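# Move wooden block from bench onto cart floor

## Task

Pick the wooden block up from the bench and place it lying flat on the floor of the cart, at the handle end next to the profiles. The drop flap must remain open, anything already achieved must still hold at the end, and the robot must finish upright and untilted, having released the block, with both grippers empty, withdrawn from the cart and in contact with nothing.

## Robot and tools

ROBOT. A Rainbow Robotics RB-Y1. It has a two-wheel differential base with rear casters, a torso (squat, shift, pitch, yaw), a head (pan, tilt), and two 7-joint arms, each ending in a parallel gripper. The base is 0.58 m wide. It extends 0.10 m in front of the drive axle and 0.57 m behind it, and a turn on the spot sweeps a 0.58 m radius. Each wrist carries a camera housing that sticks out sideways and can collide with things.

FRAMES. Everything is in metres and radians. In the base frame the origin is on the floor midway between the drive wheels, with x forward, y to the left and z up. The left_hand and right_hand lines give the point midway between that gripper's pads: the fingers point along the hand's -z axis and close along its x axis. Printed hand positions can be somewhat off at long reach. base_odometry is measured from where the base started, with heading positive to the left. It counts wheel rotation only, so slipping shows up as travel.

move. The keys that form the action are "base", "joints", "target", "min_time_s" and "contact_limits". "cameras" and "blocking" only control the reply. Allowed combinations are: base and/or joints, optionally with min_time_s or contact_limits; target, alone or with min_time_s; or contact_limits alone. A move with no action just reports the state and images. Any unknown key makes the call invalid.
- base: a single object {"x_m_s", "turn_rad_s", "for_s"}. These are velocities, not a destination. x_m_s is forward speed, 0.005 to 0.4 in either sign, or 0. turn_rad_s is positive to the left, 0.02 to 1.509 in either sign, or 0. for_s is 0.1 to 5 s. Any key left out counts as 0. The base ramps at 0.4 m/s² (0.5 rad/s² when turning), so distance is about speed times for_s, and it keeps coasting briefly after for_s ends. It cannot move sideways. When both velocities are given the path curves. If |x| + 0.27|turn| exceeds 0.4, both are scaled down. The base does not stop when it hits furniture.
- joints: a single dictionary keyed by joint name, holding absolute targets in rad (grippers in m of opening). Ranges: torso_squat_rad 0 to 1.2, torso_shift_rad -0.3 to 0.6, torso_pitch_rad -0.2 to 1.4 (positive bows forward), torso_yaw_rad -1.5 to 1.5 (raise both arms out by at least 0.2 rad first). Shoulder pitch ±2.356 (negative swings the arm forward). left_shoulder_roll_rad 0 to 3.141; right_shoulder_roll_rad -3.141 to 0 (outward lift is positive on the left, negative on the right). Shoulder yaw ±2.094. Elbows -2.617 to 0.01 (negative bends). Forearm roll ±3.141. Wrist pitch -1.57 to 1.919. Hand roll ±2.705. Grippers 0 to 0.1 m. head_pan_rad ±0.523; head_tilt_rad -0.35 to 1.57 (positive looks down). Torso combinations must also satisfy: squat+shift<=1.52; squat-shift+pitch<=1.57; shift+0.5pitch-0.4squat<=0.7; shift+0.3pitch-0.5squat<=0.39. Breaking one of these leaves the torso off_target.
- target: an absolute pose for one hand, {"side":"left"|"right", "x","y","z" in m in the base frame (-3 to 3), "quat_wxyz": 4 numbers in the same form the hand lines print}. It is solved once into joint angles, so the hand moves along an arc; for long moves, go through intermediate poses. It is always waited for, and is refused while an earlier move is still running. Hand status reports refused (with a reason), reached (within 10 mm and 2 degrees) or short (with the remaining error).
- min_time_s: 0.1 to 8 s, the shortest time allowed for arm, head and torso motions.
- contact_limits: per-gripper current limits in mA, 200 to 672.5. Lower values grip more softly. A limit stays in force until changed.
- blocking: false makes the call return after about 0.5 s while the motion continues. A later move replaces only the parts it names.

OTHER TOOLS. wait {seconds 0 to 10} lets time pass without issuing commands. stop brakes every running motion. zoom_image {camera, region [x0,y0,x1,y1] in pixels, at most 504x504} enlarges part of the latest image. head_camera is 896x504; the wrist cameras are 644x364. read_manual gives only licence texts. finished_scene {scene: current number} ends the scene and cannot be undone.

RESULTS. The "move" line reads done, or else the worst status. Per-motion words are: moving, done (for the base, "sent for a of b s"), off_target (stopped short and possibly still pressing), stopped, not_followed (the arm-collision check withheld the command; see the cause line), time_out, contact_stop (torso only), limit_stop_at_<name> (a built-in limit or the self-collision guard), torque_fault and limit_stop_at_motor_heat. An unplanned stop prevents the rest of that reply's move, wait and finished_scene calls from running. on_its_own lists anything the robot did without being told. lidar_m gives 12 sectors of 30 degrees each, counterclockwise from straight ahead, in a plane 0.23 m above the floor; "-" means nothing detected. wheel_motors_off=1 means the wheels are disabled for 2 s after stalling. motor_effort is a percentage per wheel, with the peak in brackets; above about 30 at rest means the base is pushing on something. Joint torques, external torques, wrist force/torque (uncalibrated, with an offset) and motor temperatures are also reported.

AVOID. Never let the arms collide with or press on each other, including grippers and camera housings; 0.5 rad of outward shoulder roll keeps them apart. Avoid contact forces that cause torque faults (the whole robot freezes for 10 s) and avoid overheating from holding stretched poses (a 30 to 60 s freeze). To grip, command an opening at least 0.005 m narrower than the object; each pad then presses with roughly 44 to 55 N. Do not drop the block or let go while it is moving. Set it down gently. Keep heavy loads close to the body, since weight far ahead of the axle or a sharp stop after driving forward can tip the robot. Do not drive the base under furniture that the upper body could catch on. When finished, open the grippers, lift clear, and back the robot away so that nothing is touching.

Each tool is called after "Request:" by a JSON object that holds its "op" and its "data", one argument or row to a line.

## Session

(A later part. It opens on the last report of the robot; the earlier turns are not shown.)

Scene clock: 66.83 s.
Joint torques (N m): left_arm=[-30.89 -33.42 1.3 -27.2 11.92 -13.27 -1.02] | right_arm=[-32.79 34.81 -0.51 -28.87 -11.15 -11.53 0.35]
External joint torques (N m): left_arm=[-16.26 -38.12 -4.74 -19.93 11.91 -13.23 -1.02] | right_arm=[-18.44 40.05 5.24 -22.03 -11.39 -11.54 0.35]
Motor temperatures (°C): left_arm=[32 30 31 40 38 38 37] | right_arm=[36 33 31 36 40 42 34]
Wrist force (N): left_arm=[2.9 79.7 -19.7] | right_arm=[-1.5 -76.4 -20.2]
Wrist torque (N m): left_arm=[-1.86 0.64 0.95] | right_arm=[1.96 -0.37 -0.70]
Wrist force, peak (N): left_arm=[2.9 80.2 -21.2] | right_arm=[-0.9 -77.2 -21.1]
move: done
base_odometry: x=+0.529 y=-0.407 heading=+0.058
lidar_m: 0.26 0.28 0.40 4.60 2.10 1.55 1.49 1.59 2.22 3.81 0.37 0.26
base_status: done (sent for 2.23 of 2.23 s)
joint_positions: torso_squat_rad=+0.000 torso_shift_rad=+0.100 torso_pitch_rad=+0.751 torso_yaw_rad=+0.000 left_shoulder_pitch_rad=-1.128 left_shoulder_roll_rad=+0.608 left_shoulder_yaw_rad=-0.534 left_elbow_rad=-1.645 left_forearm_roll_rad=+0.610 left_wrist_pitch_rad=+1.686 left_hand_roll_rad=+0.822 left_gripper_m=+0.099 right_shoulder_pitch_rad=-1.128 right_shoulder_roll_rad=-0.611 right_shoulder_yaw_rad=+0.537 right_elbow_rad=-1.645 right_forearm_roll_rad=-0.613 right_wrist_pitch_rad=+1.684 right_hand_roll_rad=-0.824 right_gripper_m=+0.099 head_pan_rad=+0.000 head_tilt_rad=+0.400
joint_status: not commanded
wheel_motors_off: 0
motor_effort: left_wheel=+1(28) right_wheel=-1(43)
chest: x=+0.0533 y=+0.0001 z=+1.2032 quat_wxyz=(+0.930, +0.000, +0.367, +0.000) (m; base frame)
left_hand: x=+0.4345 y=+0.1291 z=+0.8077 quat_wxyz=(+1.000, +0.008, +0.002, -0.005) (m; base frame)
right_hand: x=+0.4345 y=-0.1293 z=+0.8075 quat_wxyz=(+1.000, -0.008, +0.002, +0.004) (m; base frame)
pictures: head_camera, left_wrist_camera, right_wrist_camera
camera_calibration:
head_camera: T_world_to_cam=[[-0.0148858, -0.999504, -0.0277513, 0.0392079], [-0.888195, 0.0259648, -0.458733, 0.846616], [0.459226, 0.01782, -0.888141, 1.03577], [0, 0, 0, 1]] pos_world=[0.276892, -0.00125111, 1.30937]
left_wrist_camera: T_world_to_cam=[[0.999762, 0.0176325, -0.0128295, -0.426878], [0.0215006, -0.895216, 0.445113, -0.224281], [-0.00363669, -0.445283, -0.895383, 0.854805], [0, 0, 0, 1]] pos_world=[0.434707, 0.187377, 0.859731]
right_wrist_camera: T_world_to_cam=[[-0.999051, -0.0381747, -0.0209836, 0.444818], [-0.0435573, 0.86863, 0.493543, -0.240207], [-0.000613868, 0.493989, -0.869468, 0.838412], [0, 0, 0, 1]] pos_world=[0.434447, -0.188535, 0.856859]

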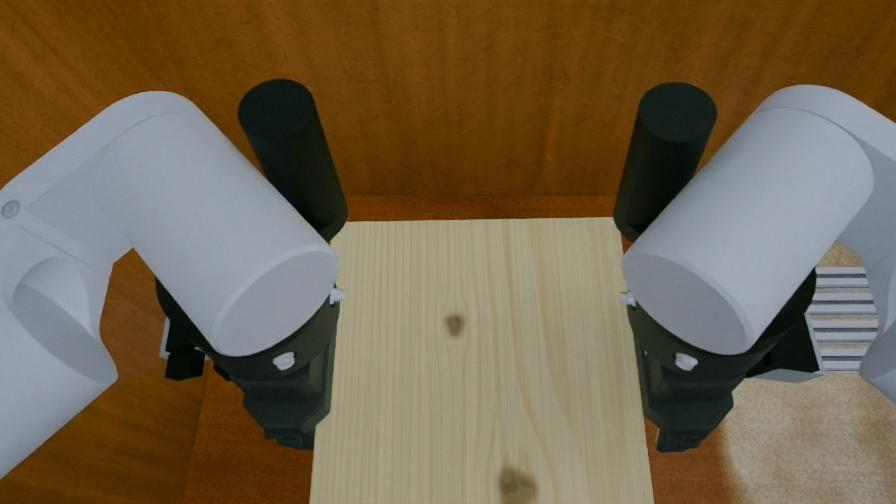

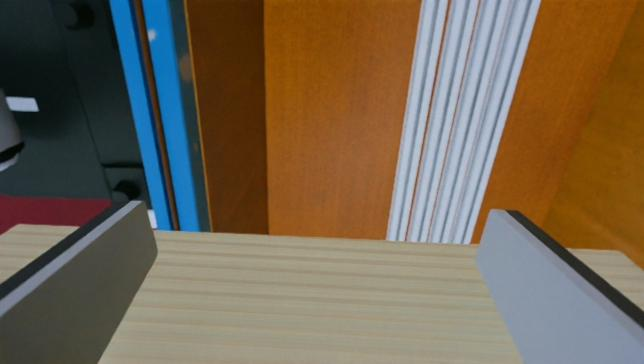

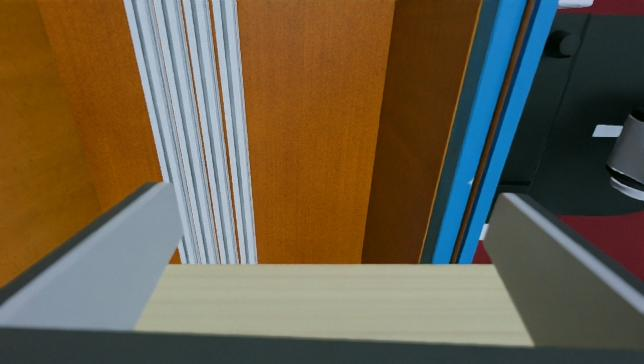

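Request:
{"op": "move", "data": {
  "base": {"x_m_s":0.1,"for_s":0.3},
  "cameras": []
}}

Request:
{"op": "move", "data": {
  "joints": {"torso_squat_rad":0.97,"torso_shift_rad":0.15,"head_tilt_rad":0.6},
  "min_time_s": 3.5
}}

Request:
{"op": "move", "data": {
  "joints": {"left_shoulder_pitch_rad":-1.114,"left_shoulder_roll_rad":0.547,"left_shoulder_yaw_rad":-0.571,"left_elbow_rad":-1.472,"left_forearm_roll_rad":0.559,"left_wrist_pitch_rad":1.523,"left_hand_roll_rad":0.752,"right_shoulder_pitch_rad":-1.115,"right_shoulder_roll_rad":-0.549,"right_shoulder_yaw_rad":0.574,"right_elbow_rad":-1.472,"right_forearm_roll_rad":-0.562,"right_wrist_pitch_rad":1.522,"right_hand_roll_rad":-0.754},
  "min_time_s": 2
}}

Scene clock: 71.40 s.
Joint torques (N m): left_arm=[-30.76 -33.25 0.99 -27.19 11.89 -13.37 -0.99] | right_arm=[-33.1 34.65 -0.38 -28.79 -11.27 -11.54 0.48]
External joint torques (N m): left_arm=[-16.13 -37.95 -5.04 -19.92 11.88 -13.33 -0.99] | right_arm=[-18.75 39.89 5.37 -21.94 -11.51 -11.55 0.48]
Motor temperatures (°C): left_arm=[32 30 31 40 38 38 37] | right_arm=[36 33 31 37 40 42 34]
Wrist force (N): left_arm=[1.8 79.6 -20.3] | right_arm=[-1.6 -76.7 -20.6]
Wrist torque (N m): left_arm=[-1.79 0.55 0.89] | right_arm=[2.02 -0.38 -0.68]
Wrist force, peak (N): left_arm=[1.9 80.5 -20.9] | right_arm=[-0.6 -77.4 -20.3]
move: done
base_odometry: x=+0.559 y=-0.406 heading=+0.058
lidar_m: 0.22 0.23 0.35 1.78 2.15 1.59 1.53 1.61 2.27 3.71 0.33 0.24
base_status: done (sent for 0.3 of 0.3 s)
joint_positions: torso_squat_rad=+0.000 torso_shift_rad=+0.100 torso_pitch_rad=+0.751 torso_yaw_rad=+0.000 left_shoulder_pitch_rad=-1.128 left_shoulder_roll_rad=+0.608 left_shoulder_yaw_rad=-0.534 left_elbow_rad=-1.645 left_forearm_roll_rad=+0.610 left_wrist_pitch_rad=+1.686 left_hand_roll_rad=+0.822 left_gripper_m=+0.099 right_shoulder_pitch_rad=-1.128 right_shoulder_roll_rad=-0.611 right_shoulder_yaw_rad=+0.537 right_elbow_rad=-1.645 right_forearm_roll_rad=-0.613 right_wrist_pitch_rad=+1.684 right_hand_roll_rad=-0.824 right_gripper_m=+0.099 head_pan_rad=+0.000 head_tilt_rad=+0.400
joint_status: not commanded
wheel_motors_off: 0
motor_effort: left_wheel=-1(25) right_wheel=-2(21)
chest: x=+0.0533 y=+0.0001 z=+1.2032 quat_wxyz=(+0.930, +0.000, +0.367, +0.000) (m; base frame)
left_hand: x=+0.4346 y=+0.1291 z=+0.8077 quat_wxyz=(+1.000, +0.008, +0.002, -0.005) (m; base frame)
right_hand: x=+0.4345 y=-0.1293 z=+0.8074 quat_wxyz=(+1.000, -0.008, +0.002, +0.004) (m; base frame)
pictures: none
No camera images: "cameras" was empty.

Scene clock: 75.53 s.
Joint torques (N m): left_arm=[-31.22 -33.12 1.53 -27.48 11.99 -13.33 -1.07] | right_arm=[-33.37 34.94 -0.66 -28.8 -11.22 -11.56 0.4]
External joint torques (N m): left_arm=[-16.57 -37.83 -4.51 -20.21 11.98 -13.29 -1.07] | right_arm=[-19 40.19 5.1 -21.96 -11.46 -11.57 0.4]
Motor temperatures (°C): left_arm=[32 30 31 40 38 39 37] | right_arm=[36 33 31 37 41 42 34]
Wrist force (N): left_arm=[2.8 78.9 -20.2] | right_arm=[-1.6 -76.6 -20.3]
Wrist torque (N m): left_arm=[-1.80 0.64 0.86] | right_arm=[1.99 -0.38 -0.71]
Wrist force, peak (N): left_arm=[2.4 80.3 -19.9] | right_arm=[-1.4 -77.2 -19.9]
move: done
base_odometry: x=+0.559 y=-0.406 heading=+0.058
lidar_m: 0.21 0.24 0.34 1.77 2.14 1.58 1.54 1.62 2.27 3.69 0.34 0.23
base_status: not commanded
joint_positions: torso_squat_rad=+0.970 torso_shift_rad=+0.150 torso_pitch_rad=+0.750 torso_yaw_rad=+0.000 left_shoulder_pitch_rad=-1.128 left_shoulder_roll_rad=+0.608 left_shoulder_yaw_rad=-0.535 left_elbow_rad=-1.645 left_forearm_roll_rad=+0.610 left_wrist_pitch_rad=+1.686 left_hand_roll_rad=+0.822 left_gripper_m=+0.099 right_shoulder_pitch_rad=-1.128 right_shoulder_roll_rad=-0.611 right_shoulder_yaw_rad=+0.537 right_elbow_rad=-1.645 right_forearm_roll_rad=-0.613 right_wrist_pitch_rad=+1.684 right_hand_roll_rad=-0.824 right_gripper_m=+0.099 head_pan_rad=+0.000 head_tilt_rad=+0.600
joint_status: all done
wheel_motors_off: 0
motor_effort: left_wheel=+0(3) right_wheel=-1(3)
chest: x=+0.0421 y=+0.0001 z=+0.8983 quat_wxyz=(+0.931, +0.000, +0.366, +0.000) (m; base frame)
left_hand: x=+0.4238 y=+0.1291 z=+0.5033 quat_wxyz=(+1.000, +0.008, +0.002, -0.005) (m; base frame)
right_hand: x=+0.4238 y=-0.1293 z=+0.5031 quat_wxyz=(+1.000, -0.008, +0.002, +0.004) (m; base frame)
pictures: head_camera, left_wrist_camera, right_wrist_camera
camera_calibration:
head_camera: T_world_to_cam=[[-0.0201609, -0.999502, -0.0242936, 0.0280516], [-0.961252, 0.0260597, -0.274438, 0.521126], [0.274935, 0.0178193, -0.961298, 0.88152], [0, 0, 0, 1]] pos_world=[0.259138, -0.00125083, 0.991101]
left_wrist_camera: T_world_to_cam=[[0.999778, 0.0175984, -0.0115772, -0.420783], [0.0209125, -0.895217, 0.44514, -0.0882789], [-0.00253038, -0.445283, -0.895386, 0.581654], [0, 0, 0, 1]] pos_world=[0.424008, 0.187377, 0.55523]
right_wrist_camera: T_world_to_cam=[[-0.999024, -0.0381673, -0.0222336, 0.428326], [-0.0441684, 0.868656, 0.493443, -0.0901206], [0.00047996, 0.493943, -0.869494, 0.573279], [0, 0, 0, 1]] pos_world=[0.423653, -0.188535, 0.552455]

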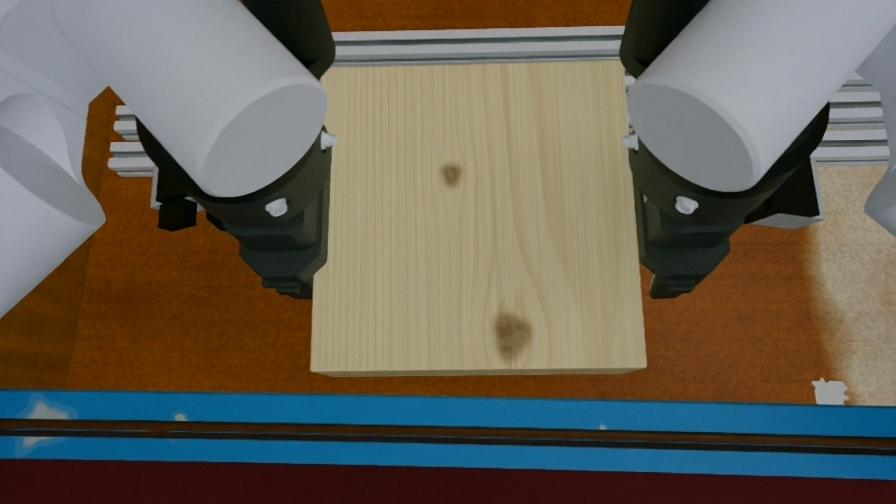

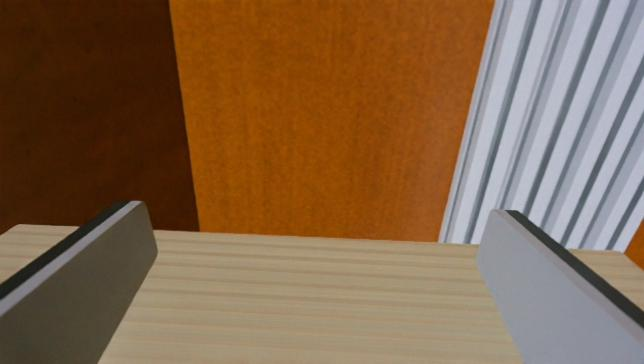

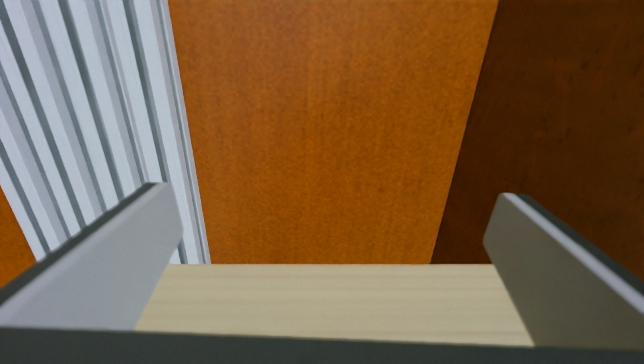

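Scene clock: 77.83 s.
Joint torques (N m): left_arm=[-26.26 -30.76 -3.21 -26.35 10.29 -8.78 -3.94] | right_arm=[-33.19 32.96 0.26 -29.97 -8.45 -9.99 2.67]
External joint torques (N m): left_arm=[-12.21 -35.16 -8.72 -19.3 10.28 -8.82 -3.95] | right_arm=[-19.01 38.33 5.62 -23.07 -8.71 -9.99 2.67]
Motor temperatures (°C): left_arm=[33 30 31 41 38 39 37] | right_arm=[36 33 31 37 41 42 34]
Wrist force (N): left_arm=[8.2 64.5 -14.9] | right_arm=[-4.3 -61.1 -23.1]
Wrist torque (N m): left_arm=[-2.49 0.92 4.10] | right_arm=[1.72 0.69 -2.84]
Wrist force, peak (N): left_arm=[1.4 100.1 -19.8] | right_arm=[-2.3 -97.2 -21.9]
move: done
base_odometry: x=+0.559 y=-0.406 heading=+0.058
lidar_m: 0.23 0.24 0.35 1.77 2.14 1.59 1.54 1.62 2.26 3.70 0.33 0.24
base_status: not commanded
joint_positions: torso_squat_rad=+0.970 torso_shift_rad=+0.150 torso_pitch_rad=+0.750 torso_yaw_rad=+0.000 left_shoulder_pitch_rad=-1.111 left_shoulder_roll_rad=+0.556 left_shoulder_yaw_rad=-0.569 left_elbow_rad=-1.467 left_forearm_roll_rad=+0.556 left_wrist_pitch_rad=+1.525 left_hand_roll_rad=+0.753 left_gripper_m=+0.099 right_shoulder_pitch_rad=-1.110 right_shoulder_roll_rad=-0.558 right_shoulder_yaw_rad=+0.573 right_elbow_rad=-1.466 right_forearm_roll_rad=-0.560 right_wrist_pitch_rad=+1.524 right_hand_roll_rad=-0.755 right_gripper_m=+0.099 head_pan_rad=+0.000 head_tilt_rad=+0.600
joint_status: all done
wheel_motors_off: 0
motor_effort: left_wheel=+1(2) right_wheel=+0(2)
chest: x=+0.0421 y=+0.0001 z=+0.8983 quat_wxyz=(+0.931, +0.000, +0.366, +0.000) (m; base frame)
left_hand: x=+0.4240 y=+0.1288 z=+0.4535 quat_wxyz=(+1.000, +0.007, +0.001, -0.010) (m; base frame)
right_hand: x=+0.4228 y=-0.1296 z=+0.4526 quat_wxyz=(+1.000, -0.007, +0.003, +0.010) (m; base frame)
pictures: head_camera, left_wrist_camera, right_wrist_camera
camera_calibration:
head_camera: T_world_to_cam=[[-0.0201609, -0.999502, -0.0242936, 0.0280516], [-0.961252, 0.0260597, -0.274438, 0.521126], [0.274935, 0.0178193, -0.961298, 0.88152], [0, 0, 0, 1]] pos_world=[0.259138, -0.00125083, 0.991101]
left_wrist_camera: T_world_to_cam=[[0.999918, 0.00634758, -0.0111423, -0.420319], [0.0106638, -0.894182, 0.447577, -0.0631932], [-0.00712221, -0.447659, -0.894176, 0.538633], [0, 0, 0, 1]] pos_world=[0.424795, 0.187286, 0.505233]
right_wrist_camera: T_world_to_cam=[[-0.998545, -0.0501598, -0.0198023, 0.423411], [-0.0533884, 0.86773, 0.49416, -0.0616343], [-0.00760394, 0.494498, -0.869145, 0.532846], [0, 0, 0, 1]] pos_world=[0.423556, -0.188771, 0.501962]

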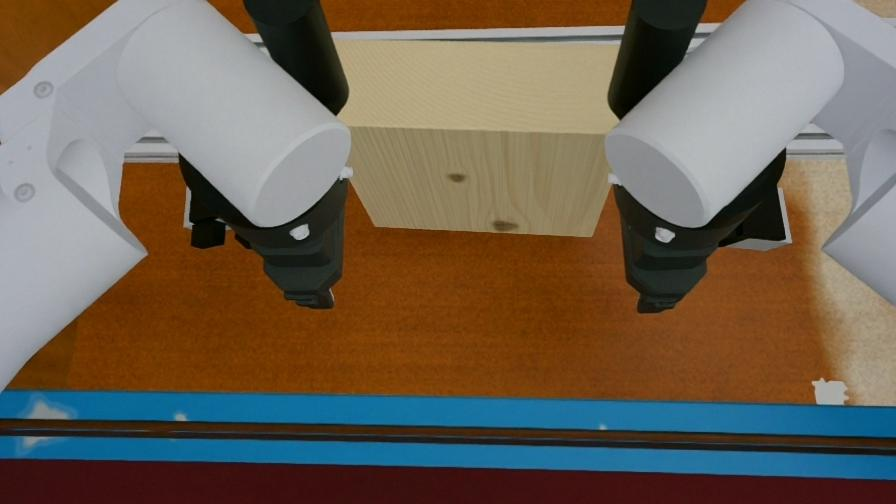

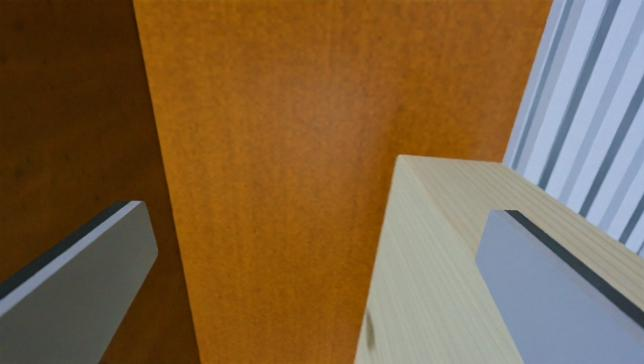

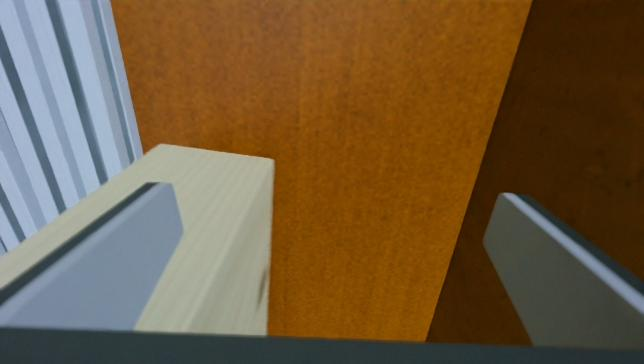

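Request:
{"op": "move", "data": {
  "joints": {"left_shoulder_pitch_rad":-1.124,"left_shoulder_roll_rad":0.478,"left_shoulder_yaw_rad":-0.595,"left_elbow_rad":-1.243,"left_forearm_roll_rad":0.521,"left_wrist_pitch_rad":1.349,"left_hand_roll_rad":0.687,"right_shoulder_pitch_rad":-1.124,"right_shoulder_roll_rad":-0.479,"right_shoulder_yaw_rad":0.598,"right_elbow_rad":-1.243,"right_forearm_roll_rad":-0.523,"right_wrist_pitch_rad":1.348,"right_hand_roll_rad":-0.689},
  "min_time_s": 2.5
}}

Scene clock: 84.13 s.
Joint torques (N m): left_arm=[-14.62 1.72 4.19 -6.08 -0.39 -0.67 -0.29] | right_arm=[-16.46 -2.34 -3.04 -6.41 0.39 -0.04 0.22]
External joint torques (N m): left_arm=[0.03 -1.85 -0.45 1.12 -0.41 -0.59 -0.29] | right_arm=[-2.16 1.7 1.33 0.31 0.16 -0.01 0.22]
Motor temperatures (°C): left_arm=[32 30 31 40 38 37 37] | right_arm=[36 33 31 36 40 41 34]
Wrist force (N): left_arm=[2.0 1.0 -8.0] | right_arm=[-0.5 1.5 -5.3]
Wrist torque (N m): left_arm=[-0.28 0.35 0.06] | right_arm=[-0.16 0.05 -0.11]
Wrist force, peak (N): left_arm=[7.3 63.1 -14.6] | right_arm=[-5.4 -59.9 -23.0]
move: done
base_odometry: x=+0.559 y=-0.406 heading=+0.058
lidar_m: 0.22 0.24 0.34 1.76 2.15 1.59 1.54 1.62 2.27 3.71 0.33 0.24
base_status: not commanded
joint_positions: torso_squat_rad=+0.970 torso_shift_rad=+0.150 torso_pitch_rad=+0.749 torso_yaw_rad=+0.000 left_shoulder_pitch_rad=-1.124 left_shoulder_roll_rad=+0.478 left_shoulder_yaw_rad=-0.595 left_elbow_rad=-1.243 left_forearm_roll_rad=+0.521 left_wrist_pitch_rad=+1.349 left_hand_roll_rad=+0.687 left_gripper_m=+0.099 right_shoulder_pitch_rad=-1.124 right_shoulder_roll_rad=-0.479 right_shoulder_yaw_rad=+0.598 right_elbow_rad=-1.243 right_forearm_roll_rad=-0.523 right_wrist_pitch_rad=+1.348 right_hand_roll_rad=-0.689 right_gripper_m=+0.099 head_pan_rad=+0.000 head_tilt_rad=+0.600
joint_status: all done
wheel_motors_off: 0
motor_effort: left_wheel=+0(1) right_wheel=+0(2)
chest: x=+0.0419 y=+0.0001 z=+0.8983 quat_wxyz=(+0.931, +0.000, +0.366, +0.000) (m; base frame)
left_hand: x=+0.4240 y=+0.1215 z=+0.4055 quat_wxyz=(+1.000, -0.001, +0.000, -0.014) (m; base frame)
right_hand: x=+0.4232 y=-0.1217 z=+0.4050 quat_wxyz=(+1.000, +0.000, +0.000, +0.014) (m; base frame)
pictures: head_camera, left_wrist_camera, right_wrist_camera
camera_calibration:
head_camera: T_world_to_cam=[[-0.0201567, -0.999502, -0.0242957, 0.0280531], [-0.961198, 0.0260598, -0.274624, 0.521227], [0.27512, 0.0178175, -0.961245, 0.881542], [0, 0, 0, 1]] pos_world=[0.259038, -0.00125082, 0.991201]
left_wrist_camera: T_world_to_cam=[[0.999966, -0.00142522, -0.00808649, -0.421024], [0.00245541, -0.887856, 0.460115, -0.0506873], [-0.0078354, -0.46012, -0.887822, 0.491799], [0, 0, 0, 1]] pos_world=[0.424987, 0.180683, 0.456548]
right_wrist_camera: T_world_to_cam=[[-0.998054, -0.056797, -0.0257372, 0.424709], [-0.0619972, 0.859612, 0.507172, -0.0474518], [-0.00668184, 0.507781, -0.86146, 0.485723], [0, 0, 0, 1]] pos_world=[0.424186, -0.181728, 0.453428]

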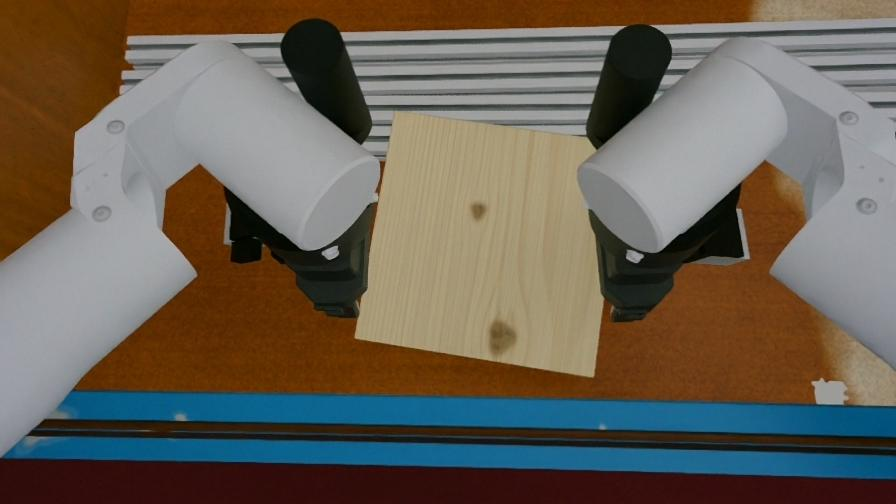

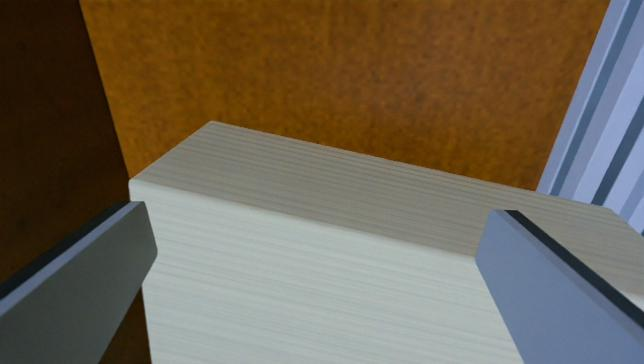

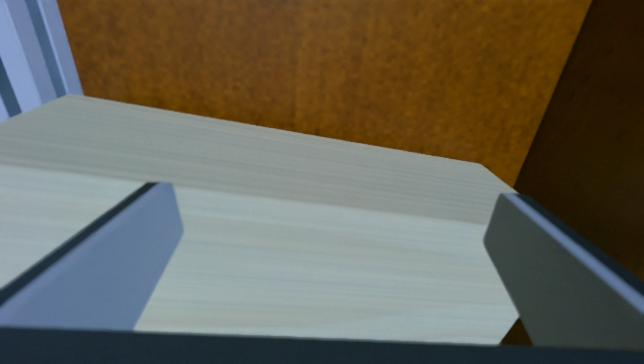

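Request:
{"op": "move", "data": {
  "joints": {"left_shoulder_pitch_rad":-1.085,"left_shoulder_roll_rad":0.55,"left_shoulder_yaw_rad":-0.57,"left_elbow_rad":-1.3,"left_hand_roll_rad":0.68,"right_shoulder_pitch_rad":-1.085,"right_shoulder_roll_rad":-0.55,"right_shoulder_yaw_rad":0.57,"right_elbow_rad":-1.3,"right_hand_roll_rad":-0.68},
  "cameras": ["head_camera","left_wrist_camera","right_wrist_camera"]
}}

Scene clock: 86.73 s.
Joint torques (N m): left_arm=[-13.28 2.96 6.44 -7.38 -0.05 -0.5 -0.31] | right_arm=[-13.81 -4.78 -5.5 -7.55 0.29 -0.04 0.06]
External joint torques (N m): left_arm=[0.87 -2.06 1.37 -0.35 0.01 -0.42 -0.31] | right_arm=[0 0.7 -0.71 -0.97 0 -0.01 0.06]
Motor temperatures (°C): left_arm=[32 30 31 40 37 37 37] | right_arm=[36 33 31 36 39 41 34]
Wrist force (N): left_arm=[0.7 0.5 -7.5] | right_arm=[-0.7 1.9 -5.3]
Wrist torque (N m): left_arm=[-0.23 0.16 0.10] | right_arm=[-0.19 0.03 -0.08]
Wrist force, peak (N): left_arm=[1.7 2.0 -8.6] | right_arm=[-0.7 3.2 -5.4]
move: done
base_odometry: x=+0.559 y=-0.406 heading=+0.058
lidar_m: 0.23 0.25 0.35 1.76 2.13 1.58 1.53 1.63 2.26 3.70 0.33 0.23
base_status: not commanded
joint_positions: torso_squat_rad=+0.970 torso_shift_rad=+0.150 torso_pitch_rad=+0.749 torso_yaw_rad=+0.000 left_shoulder_pitch_rad=-1.085 left_shoulder_roll_rad=+0.550 left_shoulder_yaw_rad=-0.570 left_elbow_rad=-1.300 left_forearm_roll_rad=+0.521 left_wrist_pitch_rad=+1.349 left_hand_roll_rad=+0.680 left_gripper_m=+0.099 right_shoulder_pitch_rad=-1.085 right_shoulder_roll_rad=-0.550 right_shoulder_yaw_rad=+0.570 right_elbow_rad=-1.300 right_forearm_roll_rad=-0.523 right_wrist_pitch_rad=+1.348 right_hand_roll_rad=-0.680 right_gripper_m=+0.099 head_pan_rad=+0.000 head_tilt_rad=+0.600
joint_status: all done
wheel_motors_off: 0
motor_effort: left_wheel=+0(1) right_wheel=+0(3)
chest: x=+0.0419 y=+0.0001 z=+0.8983 quat_wxyz=(+0.931, +0.000, +0.366, +0.000) (m; base frame)
left_hand: x=+0.4308 y=+0.1574 z=+0.4099 quat_wxyz=(+1.000, +0.014, -0.013, -0.005) (m; base frame)
right_hand: x=+0.4306 y=-0.1568 z=+0.4098 quat_wxyz=(+1.000, -0.013, -0.013, +0.005) (m; base frame)
pictures: head_camera, left_wrist_camera, right_wrist_camera
camera_calibration:
head_camera: T_world_to_cam=[[-0.0201541, -0.999502, -0.0242967, 0.0280537], [-0.961172, 0.0260592, -0.274717, 0.521243], [0.275213, 0.0178166, -0.961218, 0.881615], [0, 0, 0, 1]] pos_world=[0.258938, -0.00125082, 0.9913]
left_wrist_camera: T_world_to_cam=[[0.9997, 0.0161183, 0.0184503, -0.441298], [0.0064873, -0.900375, 0.435067, -0.0103416], [0.0236247, -0.434817, -0.900209, 0.499716], [0, 0, 0, 1]] pos_world=[0.429427, 0.215087, 0.46249]
right_wrist_camera: T_world_to_cam=[[-0.997869, -0.0402285, -0.0513801, 0.443217], [-0.060093, 0.873432, 0.483223, -0.00808445], [0.0254377, 0.485281, -0.873988, 0.495537], [0, 0, 0, 1]] pos_world=[0.429181, -0.215583, 0.459772]

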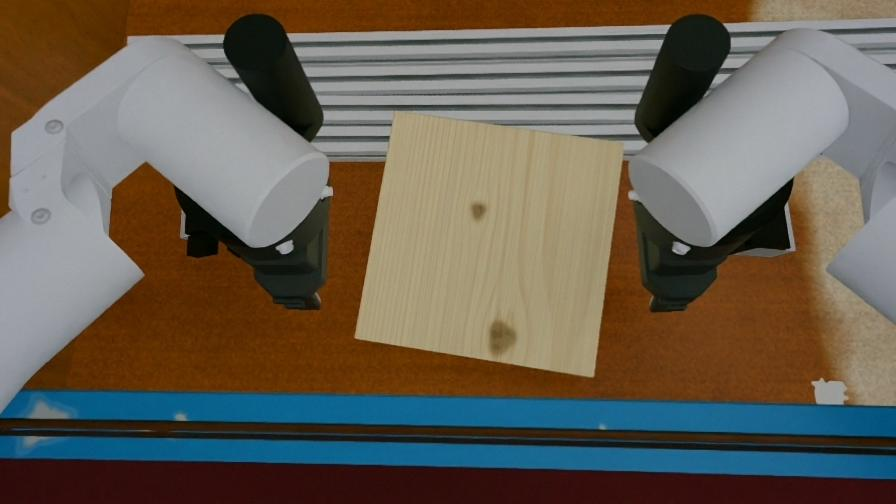

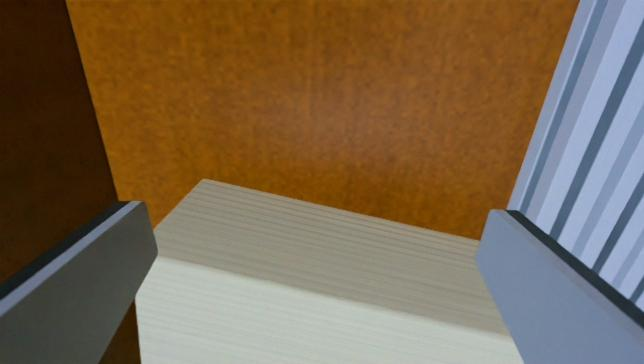

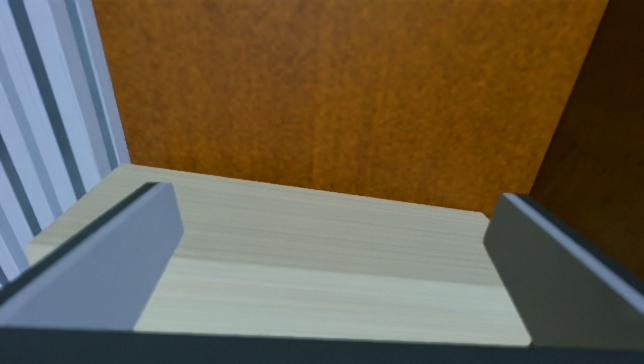

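Request:
{"op": "move", "data": {
  "target": {"side":"left","x":0.42,"y":0.235,"z":0.43,"quat_wxyz":[1,0,0,0]},
  "cameras": []
}}

Request:
{"op": "move", "data": {
  "target": {"side":"right","x":0.445,"y":-0.17,"z":0.35,"quat_wxyz":[1,0,0,0]},
  "cameras": []
}}

Request:
{"op": "move", "data": {
  "target": {"side":"right","x":0.45,"y":-0.11,"z":0.35,"quat_wxyz":[1,0,0,0]},
  "min_time_s": 1,
  "cameras": ["head_camera","right_wrist_camera"]
}}

Scene clock: 94.80 s.
Joint torques (N m): left_arm=[-11.84 6.31 7.22 -6.86 0.08 -0.22 -0.09] | right_arm=[-13.68 -4.56 -5.53 -6.96 0 0.01 0.16]
External joint torques (N m): left_arm=[0.33 -2.5 0.96 -0.35 0.06 -0.14 -0.09] | right_arm=[0.13 0.92 -0.74 -0.38 -0.29 0.04 0.15]
Motor temperatures (°C): left_arm=[32 29 31 39 37 36 37] | right_arm=[36 32 31 35 38 40 34]
Wrist force (N): left_arm=[1.3 0.5 -6.9] | right_arm=[-0.6 1.6 -5.2]
Wrist torque (N m): left_arm=[-0.23 0.25 0.09] | right_arm=[-0.15 0.05 -0.11]
Wrist force, peak (N): left_arm=[0.9 0.5 -8.3] | right_arm=[-0.5 2.2 -5.7]
move: done
base_odometry: x=+0.559 y=-0.406 heading=+0.058
lidar_m: 0.22 0.24 0.34 1.77 2.14 1.59 1.54 1.63 2.27 3.71 0.33 0.23
base_status: not commanded
joint_positions: torso_squat_rad=+0.970 torso_shift_rad=+0.150 torso_pitch_rad=+0.749 torso_yaw_rad=+0.000 left_shoulder_pitch_rad=-0.952 left_shoulder_roll_rad=+0.743 left_shoulder_yaw_rad=-0.454 left_elbow_rad=-1.453 left_forearm_roll_rad=+0.672 left_wrist_pitch_rad=+1.365 left_hand_roll_rad=+0.572 left_gripper_m=+0.099 right_shoulder_pitch_rad=-1.085 right_shoulder_roll_rad=-0.550 right_shoulder_yaw_rad=+0.570 right_elbow_rad=-1.300 right_forearm_roll_rad=-0.523 right_wrist_pitch_rad=+1.348 right_hand_roll_rad=-0.680 right_gripper_m=+0.099 head_pan_rad=+0.000 head_tilt_rad=+0.600
joint_status: all done
wheel_motors_off: 0
motor_effort: left_wheel=+1(2) right_wheel=+1(2)
chest: x=+0.0419 y=+0.0001 z=+0.8983 quat_wxyz=(+0.931, +0.000, +0.366, +0.000) (m; base frame)
left_hand: x=+0.4200 y=+0.2352 z=+0.4300 quat_wxyz=(+1.000, +0.000, +0.000, +0.000) (m; base frame)
left_hand_status: reached (checked arc, planned for 0.5 s): 0 mm and 0.0 deg off.
right_hand: x=+0.4306 y=-0.1568 z=+0.4098 quat_wxyz=(+1.000, -0.013, -0.013, +0.005) (m; base frame)
pictures: none
No camera images: "cameras" was empty.

Scene clock: 96.20 s.
Joint torques (N m): left_arm=[-11.48 7.07 7.48 -6.47 -0.1 -0.18 -0.03] | right_arm=[-15.79 -4.63 -4.64 -5.25 0.16 0.09 -0.17]
External joint torques (N m): left_arm=[0.69 -1.77 1.23 0.05 -0.12 -0.1 -0.03] | right_arm=[-0.62 0.8 -1.6 0.24 -0.05 0.12 -0.17]
Motor temperatures (°C): left_arm=[32 29 31 39 37 35 37] | right_arm=[35 32 31 35 38 40 34]
Wrist force (N): left_arm=[1.6 0.8 -7.3] | right_arm=[-0.8 1.6 -5.4]
Wrist torque (N m): left_arm=[-0.23 0.29 0.05] | right_arm=[-0.20 -0.01 -0.05]
Wrist force, peak (N): left_arm=[2.1 1.0 -8.1] | right_arm=[-0.6 1.8 -5.9]
move: done
base_odometry: x=+0.559 y=-0.406 heading=+0.058
lidar_m: 0.22 0.24 0.34 1.79 2.13 1.59 1.53 1.62 2.27 3.70 0.33 0.23
base_status: not commanded
joint_positions: torso_squat_rad=+0.970 torso_shift_rad=+0.150 torso_pitch_rad=+0.749 torso_yaw_rad=+0.000 left_shoulder_pitch_rad=-0.952 left_shoulder_roll_rad=+0.743 left_shoulder_yaw_rad=-0.454 left_elbow_rad=-1.453 left_forearm_roll_rad=+0.672 left_wrist_pitch_rad=+1.365 left_hand_roll_rad=+0.572 left_gripper_m=+0.099 right_shoulder_pitch_rad=-1.207 right_shoulder_roll_rad=-0.426 right_shoulder_yaw_rad=+0.533 right_elbow_rad=-0.788 right_forearm_roll_rad=-0.572 right_wrist_pitch_rad=+1.074 right_hand_roll_rad=-0.464 right_gripper_m=+0.099 head_pan_rad=+0.000 head_tilt_rad=+0.600
joint_status: all done
wheel_motors_off: 0
motor_effort: left_wheel=+1(2) right_wheel=-2(4)
chest: x=+0.0419 y=+0.0001 z=+0.8983 quat_wxyz=(+0.931, +0.000, +0.366, +0.000) (m; base frame)
left_hand: x=+0.4201 y=+0.2351 z=+0.4301 quat_wxyz=(+1.000, +0.000, +0.000, +0.000) (m; base frame)
right_hand: x=+0.4448 y=-0.1701 z=+0.3501 quat_wxyz=(+1.000, +0.000, +0.000, +0.000) (m; base frame)
right_hand_status: reached (checked arc, planned for 0.8 s): 0 mm and 0.1 deg off.
pictures: none
No camera images: "cameras" was empty.

Scene clock: 97.53 s.
Joint torques (N m): left_arm=[-11.46 7.14 7.36 -6.51 -0.01 -0.33 -0.17] | right_arm=[-19.61 2.48 -0.8 -7.37 -0.42 -0.62 0.02]
External joint torques (N m): left_arm=[0.72 -1.7 1.1 0 -0.03 -0.25 -0.17] | right_arm=[-2.87 5.47 1.25 -1.95 -0.63 -0.59 0.02]
Motor temperatures (°C): left_arm=[32 29 31 39 36 35 37] | right_arm=[35 32 31 35 38 39 34]
Wrist force (N): left_arm=[1.5 0.6 -8.0] | right_arm=[-0.5 -3.7 -7.1]
Wrist torque (N m): left_arm=[-0.22 0.23 0.09] | right_arm=[-0.08 0.14 -0.35]
Wrist force, peak (N): left_arm=[0.9 1.0 -8.4] | right_arm=[5.2 -11.0 1.5]
move: done
base_odometry: x=+0.559 y=-0.406 heading=+0.058
lidar_m: 0.23 0.24 0.35 1.76 2.15 1.58 1.53 1.63 2.27 3.69 0.33 0.24
base_status: not commanded
joint_positions: torso_squat_rad=+0.970 torso_shift_rad=+0.150 torso_pitch_rad=+0.749 torso_yaw_rad=+0.000 left_shoulder_pitch_rad=-0.952 left_shoulder_roll_rad=+0.743 left_shoulder_yaw_rad=-0.454 left_elbow_rad=-1.453 left_forearm_roll_rad=+0.672 left_wrist_pitch_rad=+1.365 left_hand_roll_rad=+0.572 left_gripper_m=+0.099 right_shoulder_pitch_rad=-1.336 right_shoulder_roll_rad=-0.276 right_shoulder_yaw_rad=+0.562 right_elbow_rad=-0.583 right_forearm_roll_rad=-0.529 right_wrist_pitch_rad=+1.026 right_hand_roll_rad=-0.519 right_gripper_m=+0.099 head_pan_rad=+0.000 head_tilt_rad=+0.600
joint_status: all done
wheel_motors_off: 0
motor_effort: left_wheel=-2(2) right_wheel=+2(4)
chest: x=+0.0419 y=+0.0000 z=+0.8983 quat_wxyz=(+0.931, +0.000, +0.366, +0.000) (m; base frame)
left_hand: x=+0.4201 y=+0.2349 z=+0.4301 quat_wxyz=(+1.000, +0.000, +0.000, +0.000) (m; base frame)
right_hand: x=+0.4496 y=-0.1114 z=+0.3499 quat_wxyz=(+1.000, -0.001, -0.001, -0.001) (m; base frame)
right_hand_status: reached (checked arc, planned for 1.0 s): 1 mm and 0.1 deg off.
pictures: head_camera, right_wrist_camera
camera_calibration:
head_camera: T_world_to_cam=[[-0.020277, -0.999501, -0.0242321, 0.0280221], [-0.961136, 0.0261618, -0.274833, 0.521349], [0.27533, 0.0177176, -0.961187, 0.881553], [0, 0, 0, 1]] pos_world=[0.258937, -0.00125027, 0.9913]
right_wrist_camera: T_world_to_cam=[[-0.999241, -0.0274492, -0.0276305, 0.454627], [-0.0376574, 0.861991, 0.505524, -0.0368228], [0.00994102, 0.506181, -0.86237, 0.425858], [0, 0, 0, 1]] pos_world=[0.448662, -0.171341, 0.398423]

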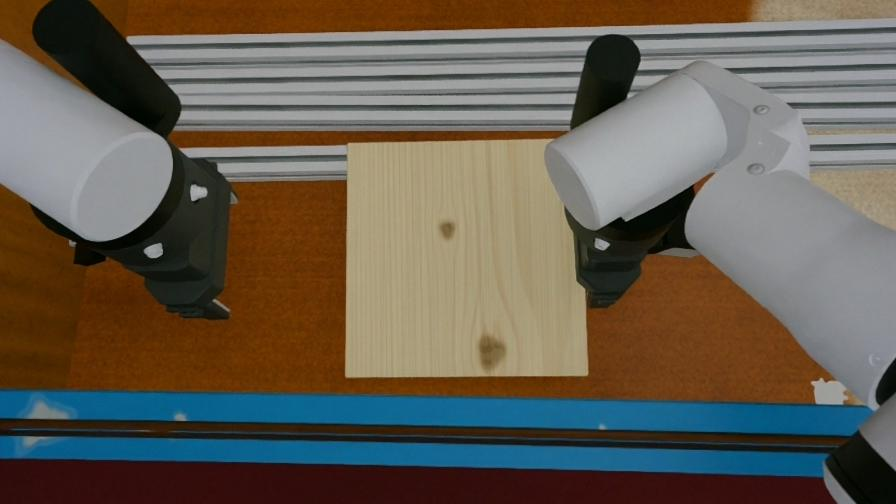

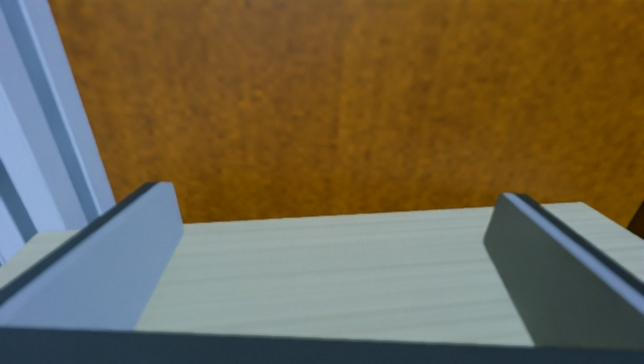

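Request:
{"op": "move", "data": {
  "target": {"side":"left","x":0.30,"y":0.23,"z":0.74,"quat_wxyz":[1,0,0,0]},
  "cameras": []
}}

Request:
{"op": "move", "data": {
  "target": {"side":"right","x":0.44,"y":-0.16,"z":0.48,"quat_wxyz":[1,0,0,0]},
  "cameras": ["head_camera"]
}}

Request:
{"op": "move", "data": {
  "joints": {"left_shoulder_pitch_rad":-0.2,"left_shoulder_roll_rad":0.5,"left_shoulder_yaw_rad":0,"left_elbow_rad":-2.1,"left_forearm_roll_rad":0.3},
  "cameras": ["head_camera"]
}}

Scene clock: 106.37 s.
Joint torques (N m): left_arm=[-7.47 8.3 8.17 -0.01 -0.24 -0.48 -0.17] | right_arm=[-19.99 1.84 -1.35 -7.57 -0.57 -0.54 0.14]
External joint torques (N m): left_arm=[0.53 -2.32 1.37 0.39 -0.29 -0.43 -0.17] | right_arm=[-3.24 4.83 0.7 -2.14 -0.78 -0.5 0.14]
Motor temperatures (°C): left_arm=[32 29 31 38 36 35 37] | right_arm=[35 31 31 34 37 39 34]
Wrist force (N): left_arm=[1.6 0.4 -7.8] | right_arm=[-1.3 -3.4 -4.0]
Wrist torque (N m): left_arm=[-0.23 0.28 0.09] | right_arm=[-0.03 -0.07 -0.33]
Wrist force, peak (N): left_arm=[1.6 1.3 -8.8] | right_arm=[0.0 -4.1 -8.2]
move: done
base_odometry: x=+0.559 y=-0.406 heading=+0.058
lidar_m: 0.23 0.25 0.34 1.77 2.13 1.58 1.53 1.62 2.26 3.69 0.32 0.24
base_status: not commanded
joint_positions: torso_squat_rad=+0.970 torso_shift_rad=+0.150 torso_pitch_rad=+0.749 torso_yaw_rad=+0.000 left_shoulder_pitch_rad=-0.988 left_shoulder_roll_rad=+1.361 left_shoulder_yaw_rad=-0.020 left_elbow_rad=-2.595 left_forearm_roll_rad=+1.574 left_wrist_pitch_rad=+1.919 left_hand_roll_rad=+1.354 left_gripper_m=+0.099 right_shoulder_pitch_rad=-1.336 right_shoulder_roll_rad=-0.276 right_shoulder_yaw_rad=+0.562 right_elbow_rad=-0.583 right_forearm_roll_rad=-0.529 right_wrist_pitch_rad=+1.026 right_hand_roll_rad=-0.519 right_gripper_m=+0.099 head_pan_rad=+0.000 head_tilt_rad=+0.600
joint_status: all done
wheel_motors_off: 0
motor_effort: left_wheel=+0(2) right_wheel=+1(2)
chest: x=+0.0419 y=+0.0000 z=+0.8983 quat_wxyz=(+0.931, +0.000, +0.366, +0.000) (m; base frame)
left_hand: x=+0.3001 y=+0.2301 z=+0.7395 quat_wxyz=(+1.000, +0.000, +0.000, +0.000) (m; base frame)
left_hand_status: reached (checked arc, planned for 1.5 s): 1 mm and 0.0 deg off.
right_hand: x=+0.4496 y=-0.1113 z=+0.3499 quat_wxyz=(+1.000, -0.001, -0.001, -0.001) (m; base frame)
pictures: none
No camera images: "cameras" was empty.

Scene clock: 108.17 s.
Joint torques (N m): left_arm=[-7.55 8.64 8.14 0.08 -0.26 -0.32 -0.29] | right_arm=[-14.09 -6.15 -6.42 -7.81 -0.03 -0.16 -0.18]
External joint torques (N m): left_arm=[0.45 -1.97 1.34 0.47 -0.3 -0.28 -0.29] | right_arm=[0.17 0.27 -0.86 -0.94 -0.27 -0.14 -0.18]
Motor temperatures (°C): left_arm=[32 29 31 38 36 34 37] | right_arm=[35 31 31 34 37 39 34]
Wrist force (N): left_arm=[0.8 1.2 -7.2] | right_arm=[-0.5 1.4 -5.5]
Wrist torque (N m): left_arm=[-0.31 0.17 0.06] | right_arm=[-0.15 0.08 -0.08]
Wrist force, peak (N): left_arm=[1.6 0.9 -8.5] | right_arm=[-1.5 -2.9 -5.9]
move: done
base_odometry: x=+0.559 y=-0.406 heading=+0.058
lidar_m: 0.22 0.24 0.34 1.76 2.14 1.60 1.54 1.62 2.27 3.70 0.32 0.24
base_status: not commanded
joint_positions: torso_squat_rad=+0.970 torso_shift_rad=+0.150 torso_pitch_rad=+0.749 torso_yaw_rad=+0.000 left_shoulder_pitch_rad=-0.988 left_shoulder_roll_rad=+1.361 left_shoulder_yaw_rad=-0.020 left_elbow_rad=-2.595 left_forearm_roll_rad=+1.574 left_wrist_pitch_rad=+1.919 left_hand_roll_rad=+1.354 left_gripper_m=+0.099 right_shoulder_pitch_rad=-1.093 right_shoulder_roll_rad=-0.617 right_shoulder_yaw_rad=+0.459 right_elbow_rad=-1.529 right_forearm_roll_rad=-0.603 right_wrist_pitch_rad=+1.588 right_hand_roll_rad=-0.692 right_gripper_m=+0.099 head_pan_rad=+0.000 head_tilt_rad=+0.600
joint_status: all done
wheel_motors_off: 0
motor_effort: left_wheel=+0(1) right_wheel=-1(3)
chest: x=+0.0419 y=+0.0001 z=+0.8983 quat_wxyz=(+0.931, +0.000, +0.366, +0.000) (m; base frame)
left_hand: x=+0.3001 y=+0.2301 z=+0.7395 quat_wxyz=(+1.000, +0.000, +0.000, +0.000) (m; base frame)
right_hand: x=+0.4399 y=-0.1600 z=+0.4800 quat_wxyz=(+1.000, +0.000, +0.000, +0.000) (m; base frame)
right_hand_status: reached (checked arc, planned for 1.3 s): 0 mm and 0.0 deg off.
pictures: head_camera
camera_calibration:
head_camera: T_world_to_cam=[[-0.0201545, -0.999501, -0.0243026, 0.0280597], [-0.961138, 0.0260635, -0.274835, 0.521351], [0.275331, 0.017819, -0.961184, 0.881551], [0, 0, 0, 1]] pos_world=[0.258938, -0.00125082, 0.9913]

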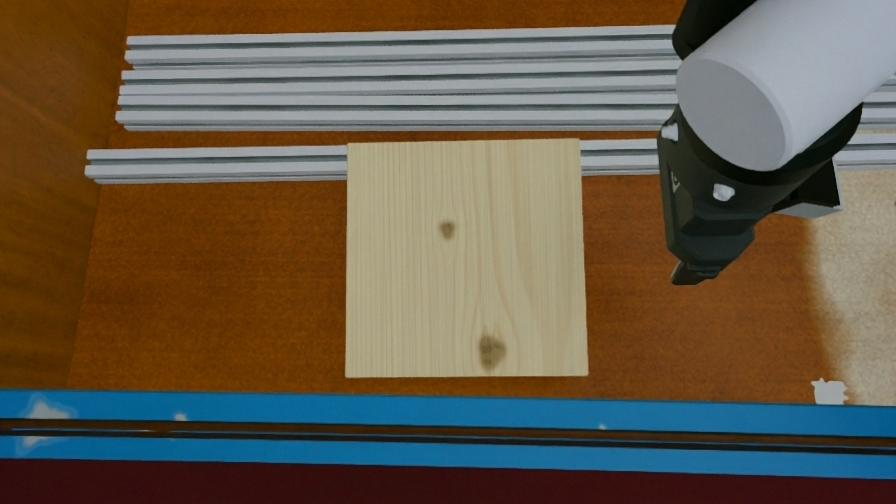

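Scene clock: 118.77 s.
Joint torques (N m): left_arm=[20.45 2.83 -15.97 17.83 -11.21 -1.95 -0.25] | right_arm=[-14.47 -5.97 -5.89 -7.51 0 0.04 -0.11]
External joint torques (N m): left_arm=[27.08 -6.78 -22.47 23.19 -11.33 -1.88 -0.25] | right_arm=[-0.12 0.43 -0.31 -0.63 -0.24 0.07 -0.11]
External joint torques when the fault began: left_arm=[42.74 -13.77 -36.23 29.04 -17.39 -6.5 -0.44]
Motor temperatures (°C): left_arm=[32 29 32 38 37 34 37] | right_arm=[35 31 31 33 37 38 34]
Wrist force (N): left_arm=[-7.6 -6.1 164.1] | right_arm=[-0.6 1.7 -5.5]
Wrist torque (N m): left_arm=[0.58 9.66 0.48] | right_arm=[-0.17 0.04 -0.07]
Wrist force, peak (N): left_arm=[-23.3 -8.0 195.3] | right_arm=[-4.8 4.2 -9.1]
move: torque_fault
TORQUE FAULT: left_elbow_rad reached its load limit. The robot stopped for 10 seconds, dropped its targets and accepts commands again. The stop added 9.2 s to the call.
base_odometry: x=+0.559 y=-0.406 heading=+0.058
lidar_m: 0.21 0.24 0.35 4.52 2.15 1.58 1.53 1.63 2.27 3.68 0.33 0.23
base_status: not commanded
joint_positions: torso_squat_rad=+0.970 torso_shift_rad=+0.148 torso_pitch_rad=+0.745 torso_yaw_rad=+0.001 left_shoulder_pitch_rad=-0.621 left_shoulder_roll_rad=+0.952 left_shoulder_yaw_rad=-0.002 left_elbow_rad=-2.367 left_forearm_roll_rad=+0.968 left_wrist_pitch_rad=+1.920 left_hand_roll_rad=+1.354 left_gripper_m=+0.099 right_shoulder_pitch_rad=-1.093 right_shoulder_roll_rad=-0.617 right_shoulder_yaw_rad=+0.459 right_elbow_rad=-1.529 right_forearm_roll_rad=-0.603 right_wrist_pitch_rad=+1.588 right_hand_roll_rad=-0.692 right_gripper_m=+0.099 head_pan_rad=+0.000 head_tilt_rad=+0.600
joint_status: left_shoulder_pitch_rad torque_fault (moved +0.367 of +0.788); left_shoulder_roll_rad torque_fault (moved -0.409 of -0.861); left_elbow_rad torque_fault (moved +0.228 of +0.495); left_forearm_roll_rad torque_fault (moved -0.606 of -1.274); the others done
wheel_motors_off: 0
on_its_own: left_shoulder_pitch_rad is held at -0.614, not at your -0.200, since a torque_fault; left_shoulder_roll_rad is held at +0.951, not at your +0.500, since a torque_fault; left_elbow_rad is held at -2.361, not at your -2.100, since a torque_fault; left_forearm_roll_rad is held at +0.965, not at your +0.300, since a torque_fault
motor_effort: left_wheel=-10(34) right_wheel=+10(87)
chest: x=+0.0403 y=-0.0006 z=+0.8991 quat_wxyz=(+0.931, +0.001, +0.364, +0.000) (m; base frame)
left_hand: x=+0.3219 y=+0.2528 z=+0.6189 quat_wxyz=(+0.966, -0.014, +0.013, +0.256) (m; base frame)
right_hand: x=+0.4400 y=-0.1598 z=+0.4821 quat_wxyz=(+1.000, +0.001, -0.002, +0.000) (m; base frame)
pictures: head_camera
camera_calibration:
head_camera: T_world_to_cam=[[-0.0200611, -0.999454, -0.0262492, 0.0290668], [-0.960048, 0.0265864, -0.278571, 0.52334], [0.279116, 0.0196121, -0.960057, 0.881649], [0, 0, 0, 1]] pos_world=[0.256931, -0.00215377, 0.992983]

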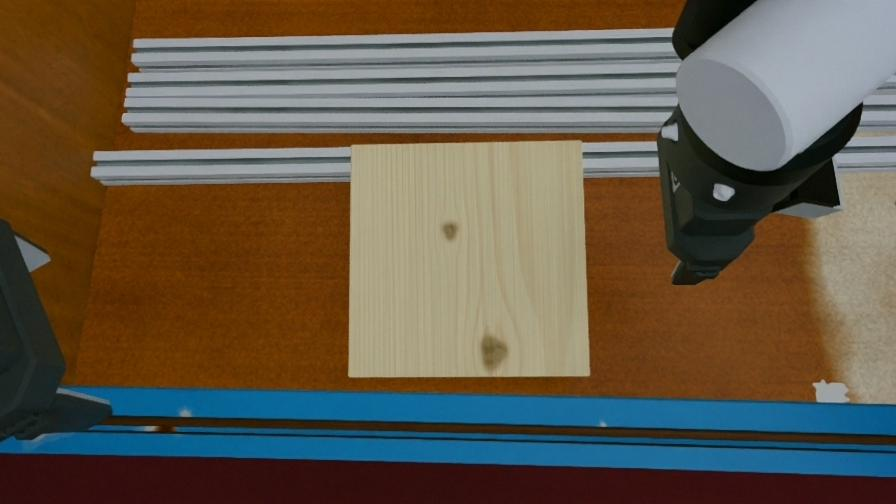

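Request:
{"op": "move", "data": {
  "joints": {"left_shoulder_pitch_rad":-0.988,"left_shoulder_roll_rad":1.361,"left_shoulder_yaw_rad":-0.02,"left_elbow_rad":-2.595,"left_forearm_roll_rad":1.574,"left_wrist_pitch_rad":1.919,"left_hand_roll_rad":1.354},
  "min_time_s": 1.5,
  "cameras": []
}}

Request:
{"op": "move", "data": {
  "target": {"side":"left","x":0.42,"y":0.17,"z":0.45,"quat_wxyz":[1,0,0,0]},
  "cameras": ["left_wrist_camera","head_camera"]
}}

Scene clock: 129.10 s.
Joint torques (N m): left_arm=[-8.1 8.97 6.57 -0.4 0.14 -0.51 -0.36] | right_arm=[-14.64 -6.22 -5.51 -7.47 0.17 0.12 -0.17]
External joint torques (N m): left_arm=[-0.1 -1.65 -0.22 0 0.09 -0.46 -0.36] | right_arm=[-0.38 0.19 0.06 -0.6 -0.06 0.14 -0.17]
Motor temperatures (°C): left_arm=[32 29 32 38 37 34 37] | right_arm=[35 31 31 33 36 38 34]
Wrist force (N): left_arm=[-0.4 3.1 -7.4] | right_arm=[-0.4 1.7 -5.2]
Wrist torque (N m): left_arm=[-0.51 0.05 0.08] | right_arm=[-0.15 0.07 -0.08]
Wrist force, peak (N): left_arm=[-7.5 -6.4 165.3] | right_arm=[-0.6 2.1 -5.9]
move: done
base_odometry: x=+0.559 y=-0.406 heading=+0.058
lidar_m: 0.22 0.25 0.36 4.52 2.14 1.58 1.53 1.61 2.27 3.67 0.32 0.24
base_status: not commanded
joint_positions: torso_squat_rad=+0.970 torso_shift_rad=+0.150 torso_pitch_rad=+0.749 torso_yaw_rad=+0.000 left_shoulder_pitch_rad=-0.988 left_shoulder_roll_rad=+1.361 left_shoulder_yaw_rad=-0.020 left_elbow_rad=-2.595 left_forearm_roll_rad=+1.574 left_wrist_pitch_rad=+1.919 left_hand_roll_rad=+1.354 left_gripper_m=+0.099 right_shoulder_pitch_rad=-1.093 right_shoulder_roll_rad=-0.617 right_shoulder_yaw_rad=+0.459 right_elbow_rad=-1.529 right_forearm_roll_rad=-0.603 right_wrist_pitch_rad=+1.588 right_hand_roll_rad=-0.692 right_gripper_m=+0.099 head_pan_rad=+0.000 head_tilt_rad=+0.600
joint_status: all done
wheel_motors_off: 0
motor_effort: left_wheel=-10(15) right_wheel=+11(12)
chest: x=+0.0418 y=+0.0000 z=+0.8984 quat_wxyz=(+0.931, +0.000, +0.366, +0.000) (m; base frame)
left_hand: x=+0.3002 y=+0.2301 z=+0.7397 quat_wxyz=(+1.000, +0.000, -0.001, +0.000) (m; base frame)
right_hand: x=+0.4400 y=-0.1599 z=+0.4800 quat_wxyz=(+1.000, +0.000, +0.000, +0.000) (m; base frame)
pictures: none
No camera images: "cameras" was empty.

Scene clock: 130.83 s.
Joint torques (N m): left_arm=[-13.5 6.1 7.67 -5.99 0.25 -0.2 0.05] | right_arm=[-14.59 -6.36 -5.99 -7.23 0.16 0.05 -0.26]
External joint torques (N m): left_arm=[0.2 -0.65 1.11 0.56 0.22 -0.13 0.05] | right_arm=[-0.33 0.06 -0.42 -0.36 -0.08 0.07 -0.26]
Motor temperatures (°C): left_arm=[32 29 32 38 37 34 37] | right_arm=[35 31 31 33 36 38 34]
Wrist force (N): left_arm=[-1.0 3.9 -7.4] | right_arm=[-0.5 1.7 -5.2]
Wrist torque (N m): left_arm=[-0.63 -0.01 0.08] | right_arm=[-0.16 0.06 -0.07]
Wrist force, peak (N): left_arm=[-1.2 2.5 -8.8] | right_arm=[-0.8 2.1 -5.7]
move: done
base_odometry: x=+0.559 y=-0.406 heading=+0.058
lidar_m: 0.22 0.24 0.34 4.51 2.14 1.59 1.54 1.63 2.29 3.67 0.33 0.22
base_status: not commanded
joint_positions: torso_squat_rad=+0.970 torso_shift_rad=+0.150 torso_pitch_rad=+0.749 torso_yaw_rad=+0.000 left_shoulder_pitch_rad=-1.083 left_shoulder_roll_rad=+0.724 left_shoulder_yaw_rad=-0.637 left_elbow_rad=-1.521 left_forearm_roll_rad=+0.691 left_wrist_pitch_rad=+1.424 left_hand_roll_rad=+0.790 left_gripper_m=+0.099 right_shoulder_pitch_rad=-1.093 right_shoulder_roll_rad=-0.617 right_shoulder_yaw_rad=+0.459 right_elbow_rad=-1.529 right_forearm_roll_rad=-0.603 right_wrist_pitch_rad=+1.588 right_hand_roll_rad=-0.692 right_gripper_m=+0.099 head_pan_rad=+0.000 head_tilt_rad=+0.600
joint_status: all done
wheel_motors_off: 0
motor_effort: left_wheel=-10(10) right_wheel=+8(12)
chest: x=+0.0418 y=+0.0000 z=+0.8983 quat_wxyz=(+0.931, +0.000, +0.366, +0.000) (m; base frame)
left_hand: x=+0.4199 y=+0.1699 z=+0.4500 quat_wxyz=(+1.000, +0.000, +0.000, +0.000) (m; base frame)
left_hand_status: reached (checked arc, planned for 1.4 s): 0 mm and 0.0 deg off.
right_hand: x=+0.4400 y=-0.1599 z=+0.4800 quat_wxyz=(+1.000, +0.000, +0.000, +0.000) (m; base frame)
pictures: head_camera, left_wrist_camera
camera_calibration:
head_camera: T_world_to_cam=[[-0.0201508, -0.999502, -0.0243016, 0.0279578], [-0.961138, 0.0260596, -0.274835, 0.521354], [0.275331, 0.017819, -0.961184, 0.881552], [0, 0, 0, 1]] pos_world=[0.258938, -0.00135083, 0.9913]
left_wrist_camera: T_world_to_cam=[[0.999606, 0.0267522, -0.00855081, -0.420997], [0.0276897, -0.8878, 0.459395, -0.0385198], [0.00469839, -0.45945, -0.888191, 0.54825], [0, 0, 0, 1]] pos_world=[0.419322, 0.228959, 0.501047]

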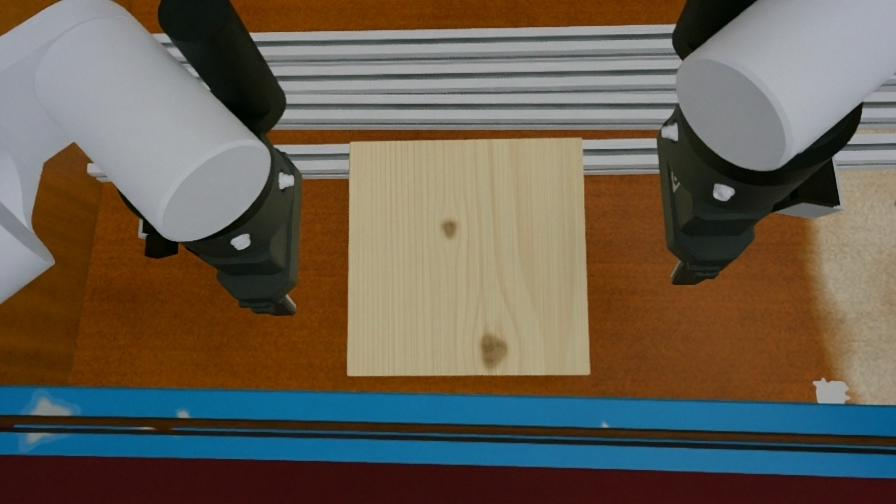

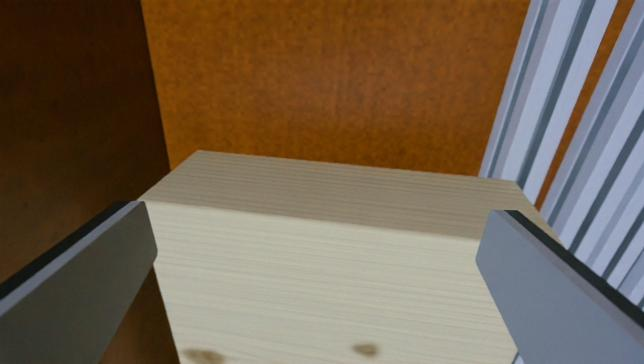

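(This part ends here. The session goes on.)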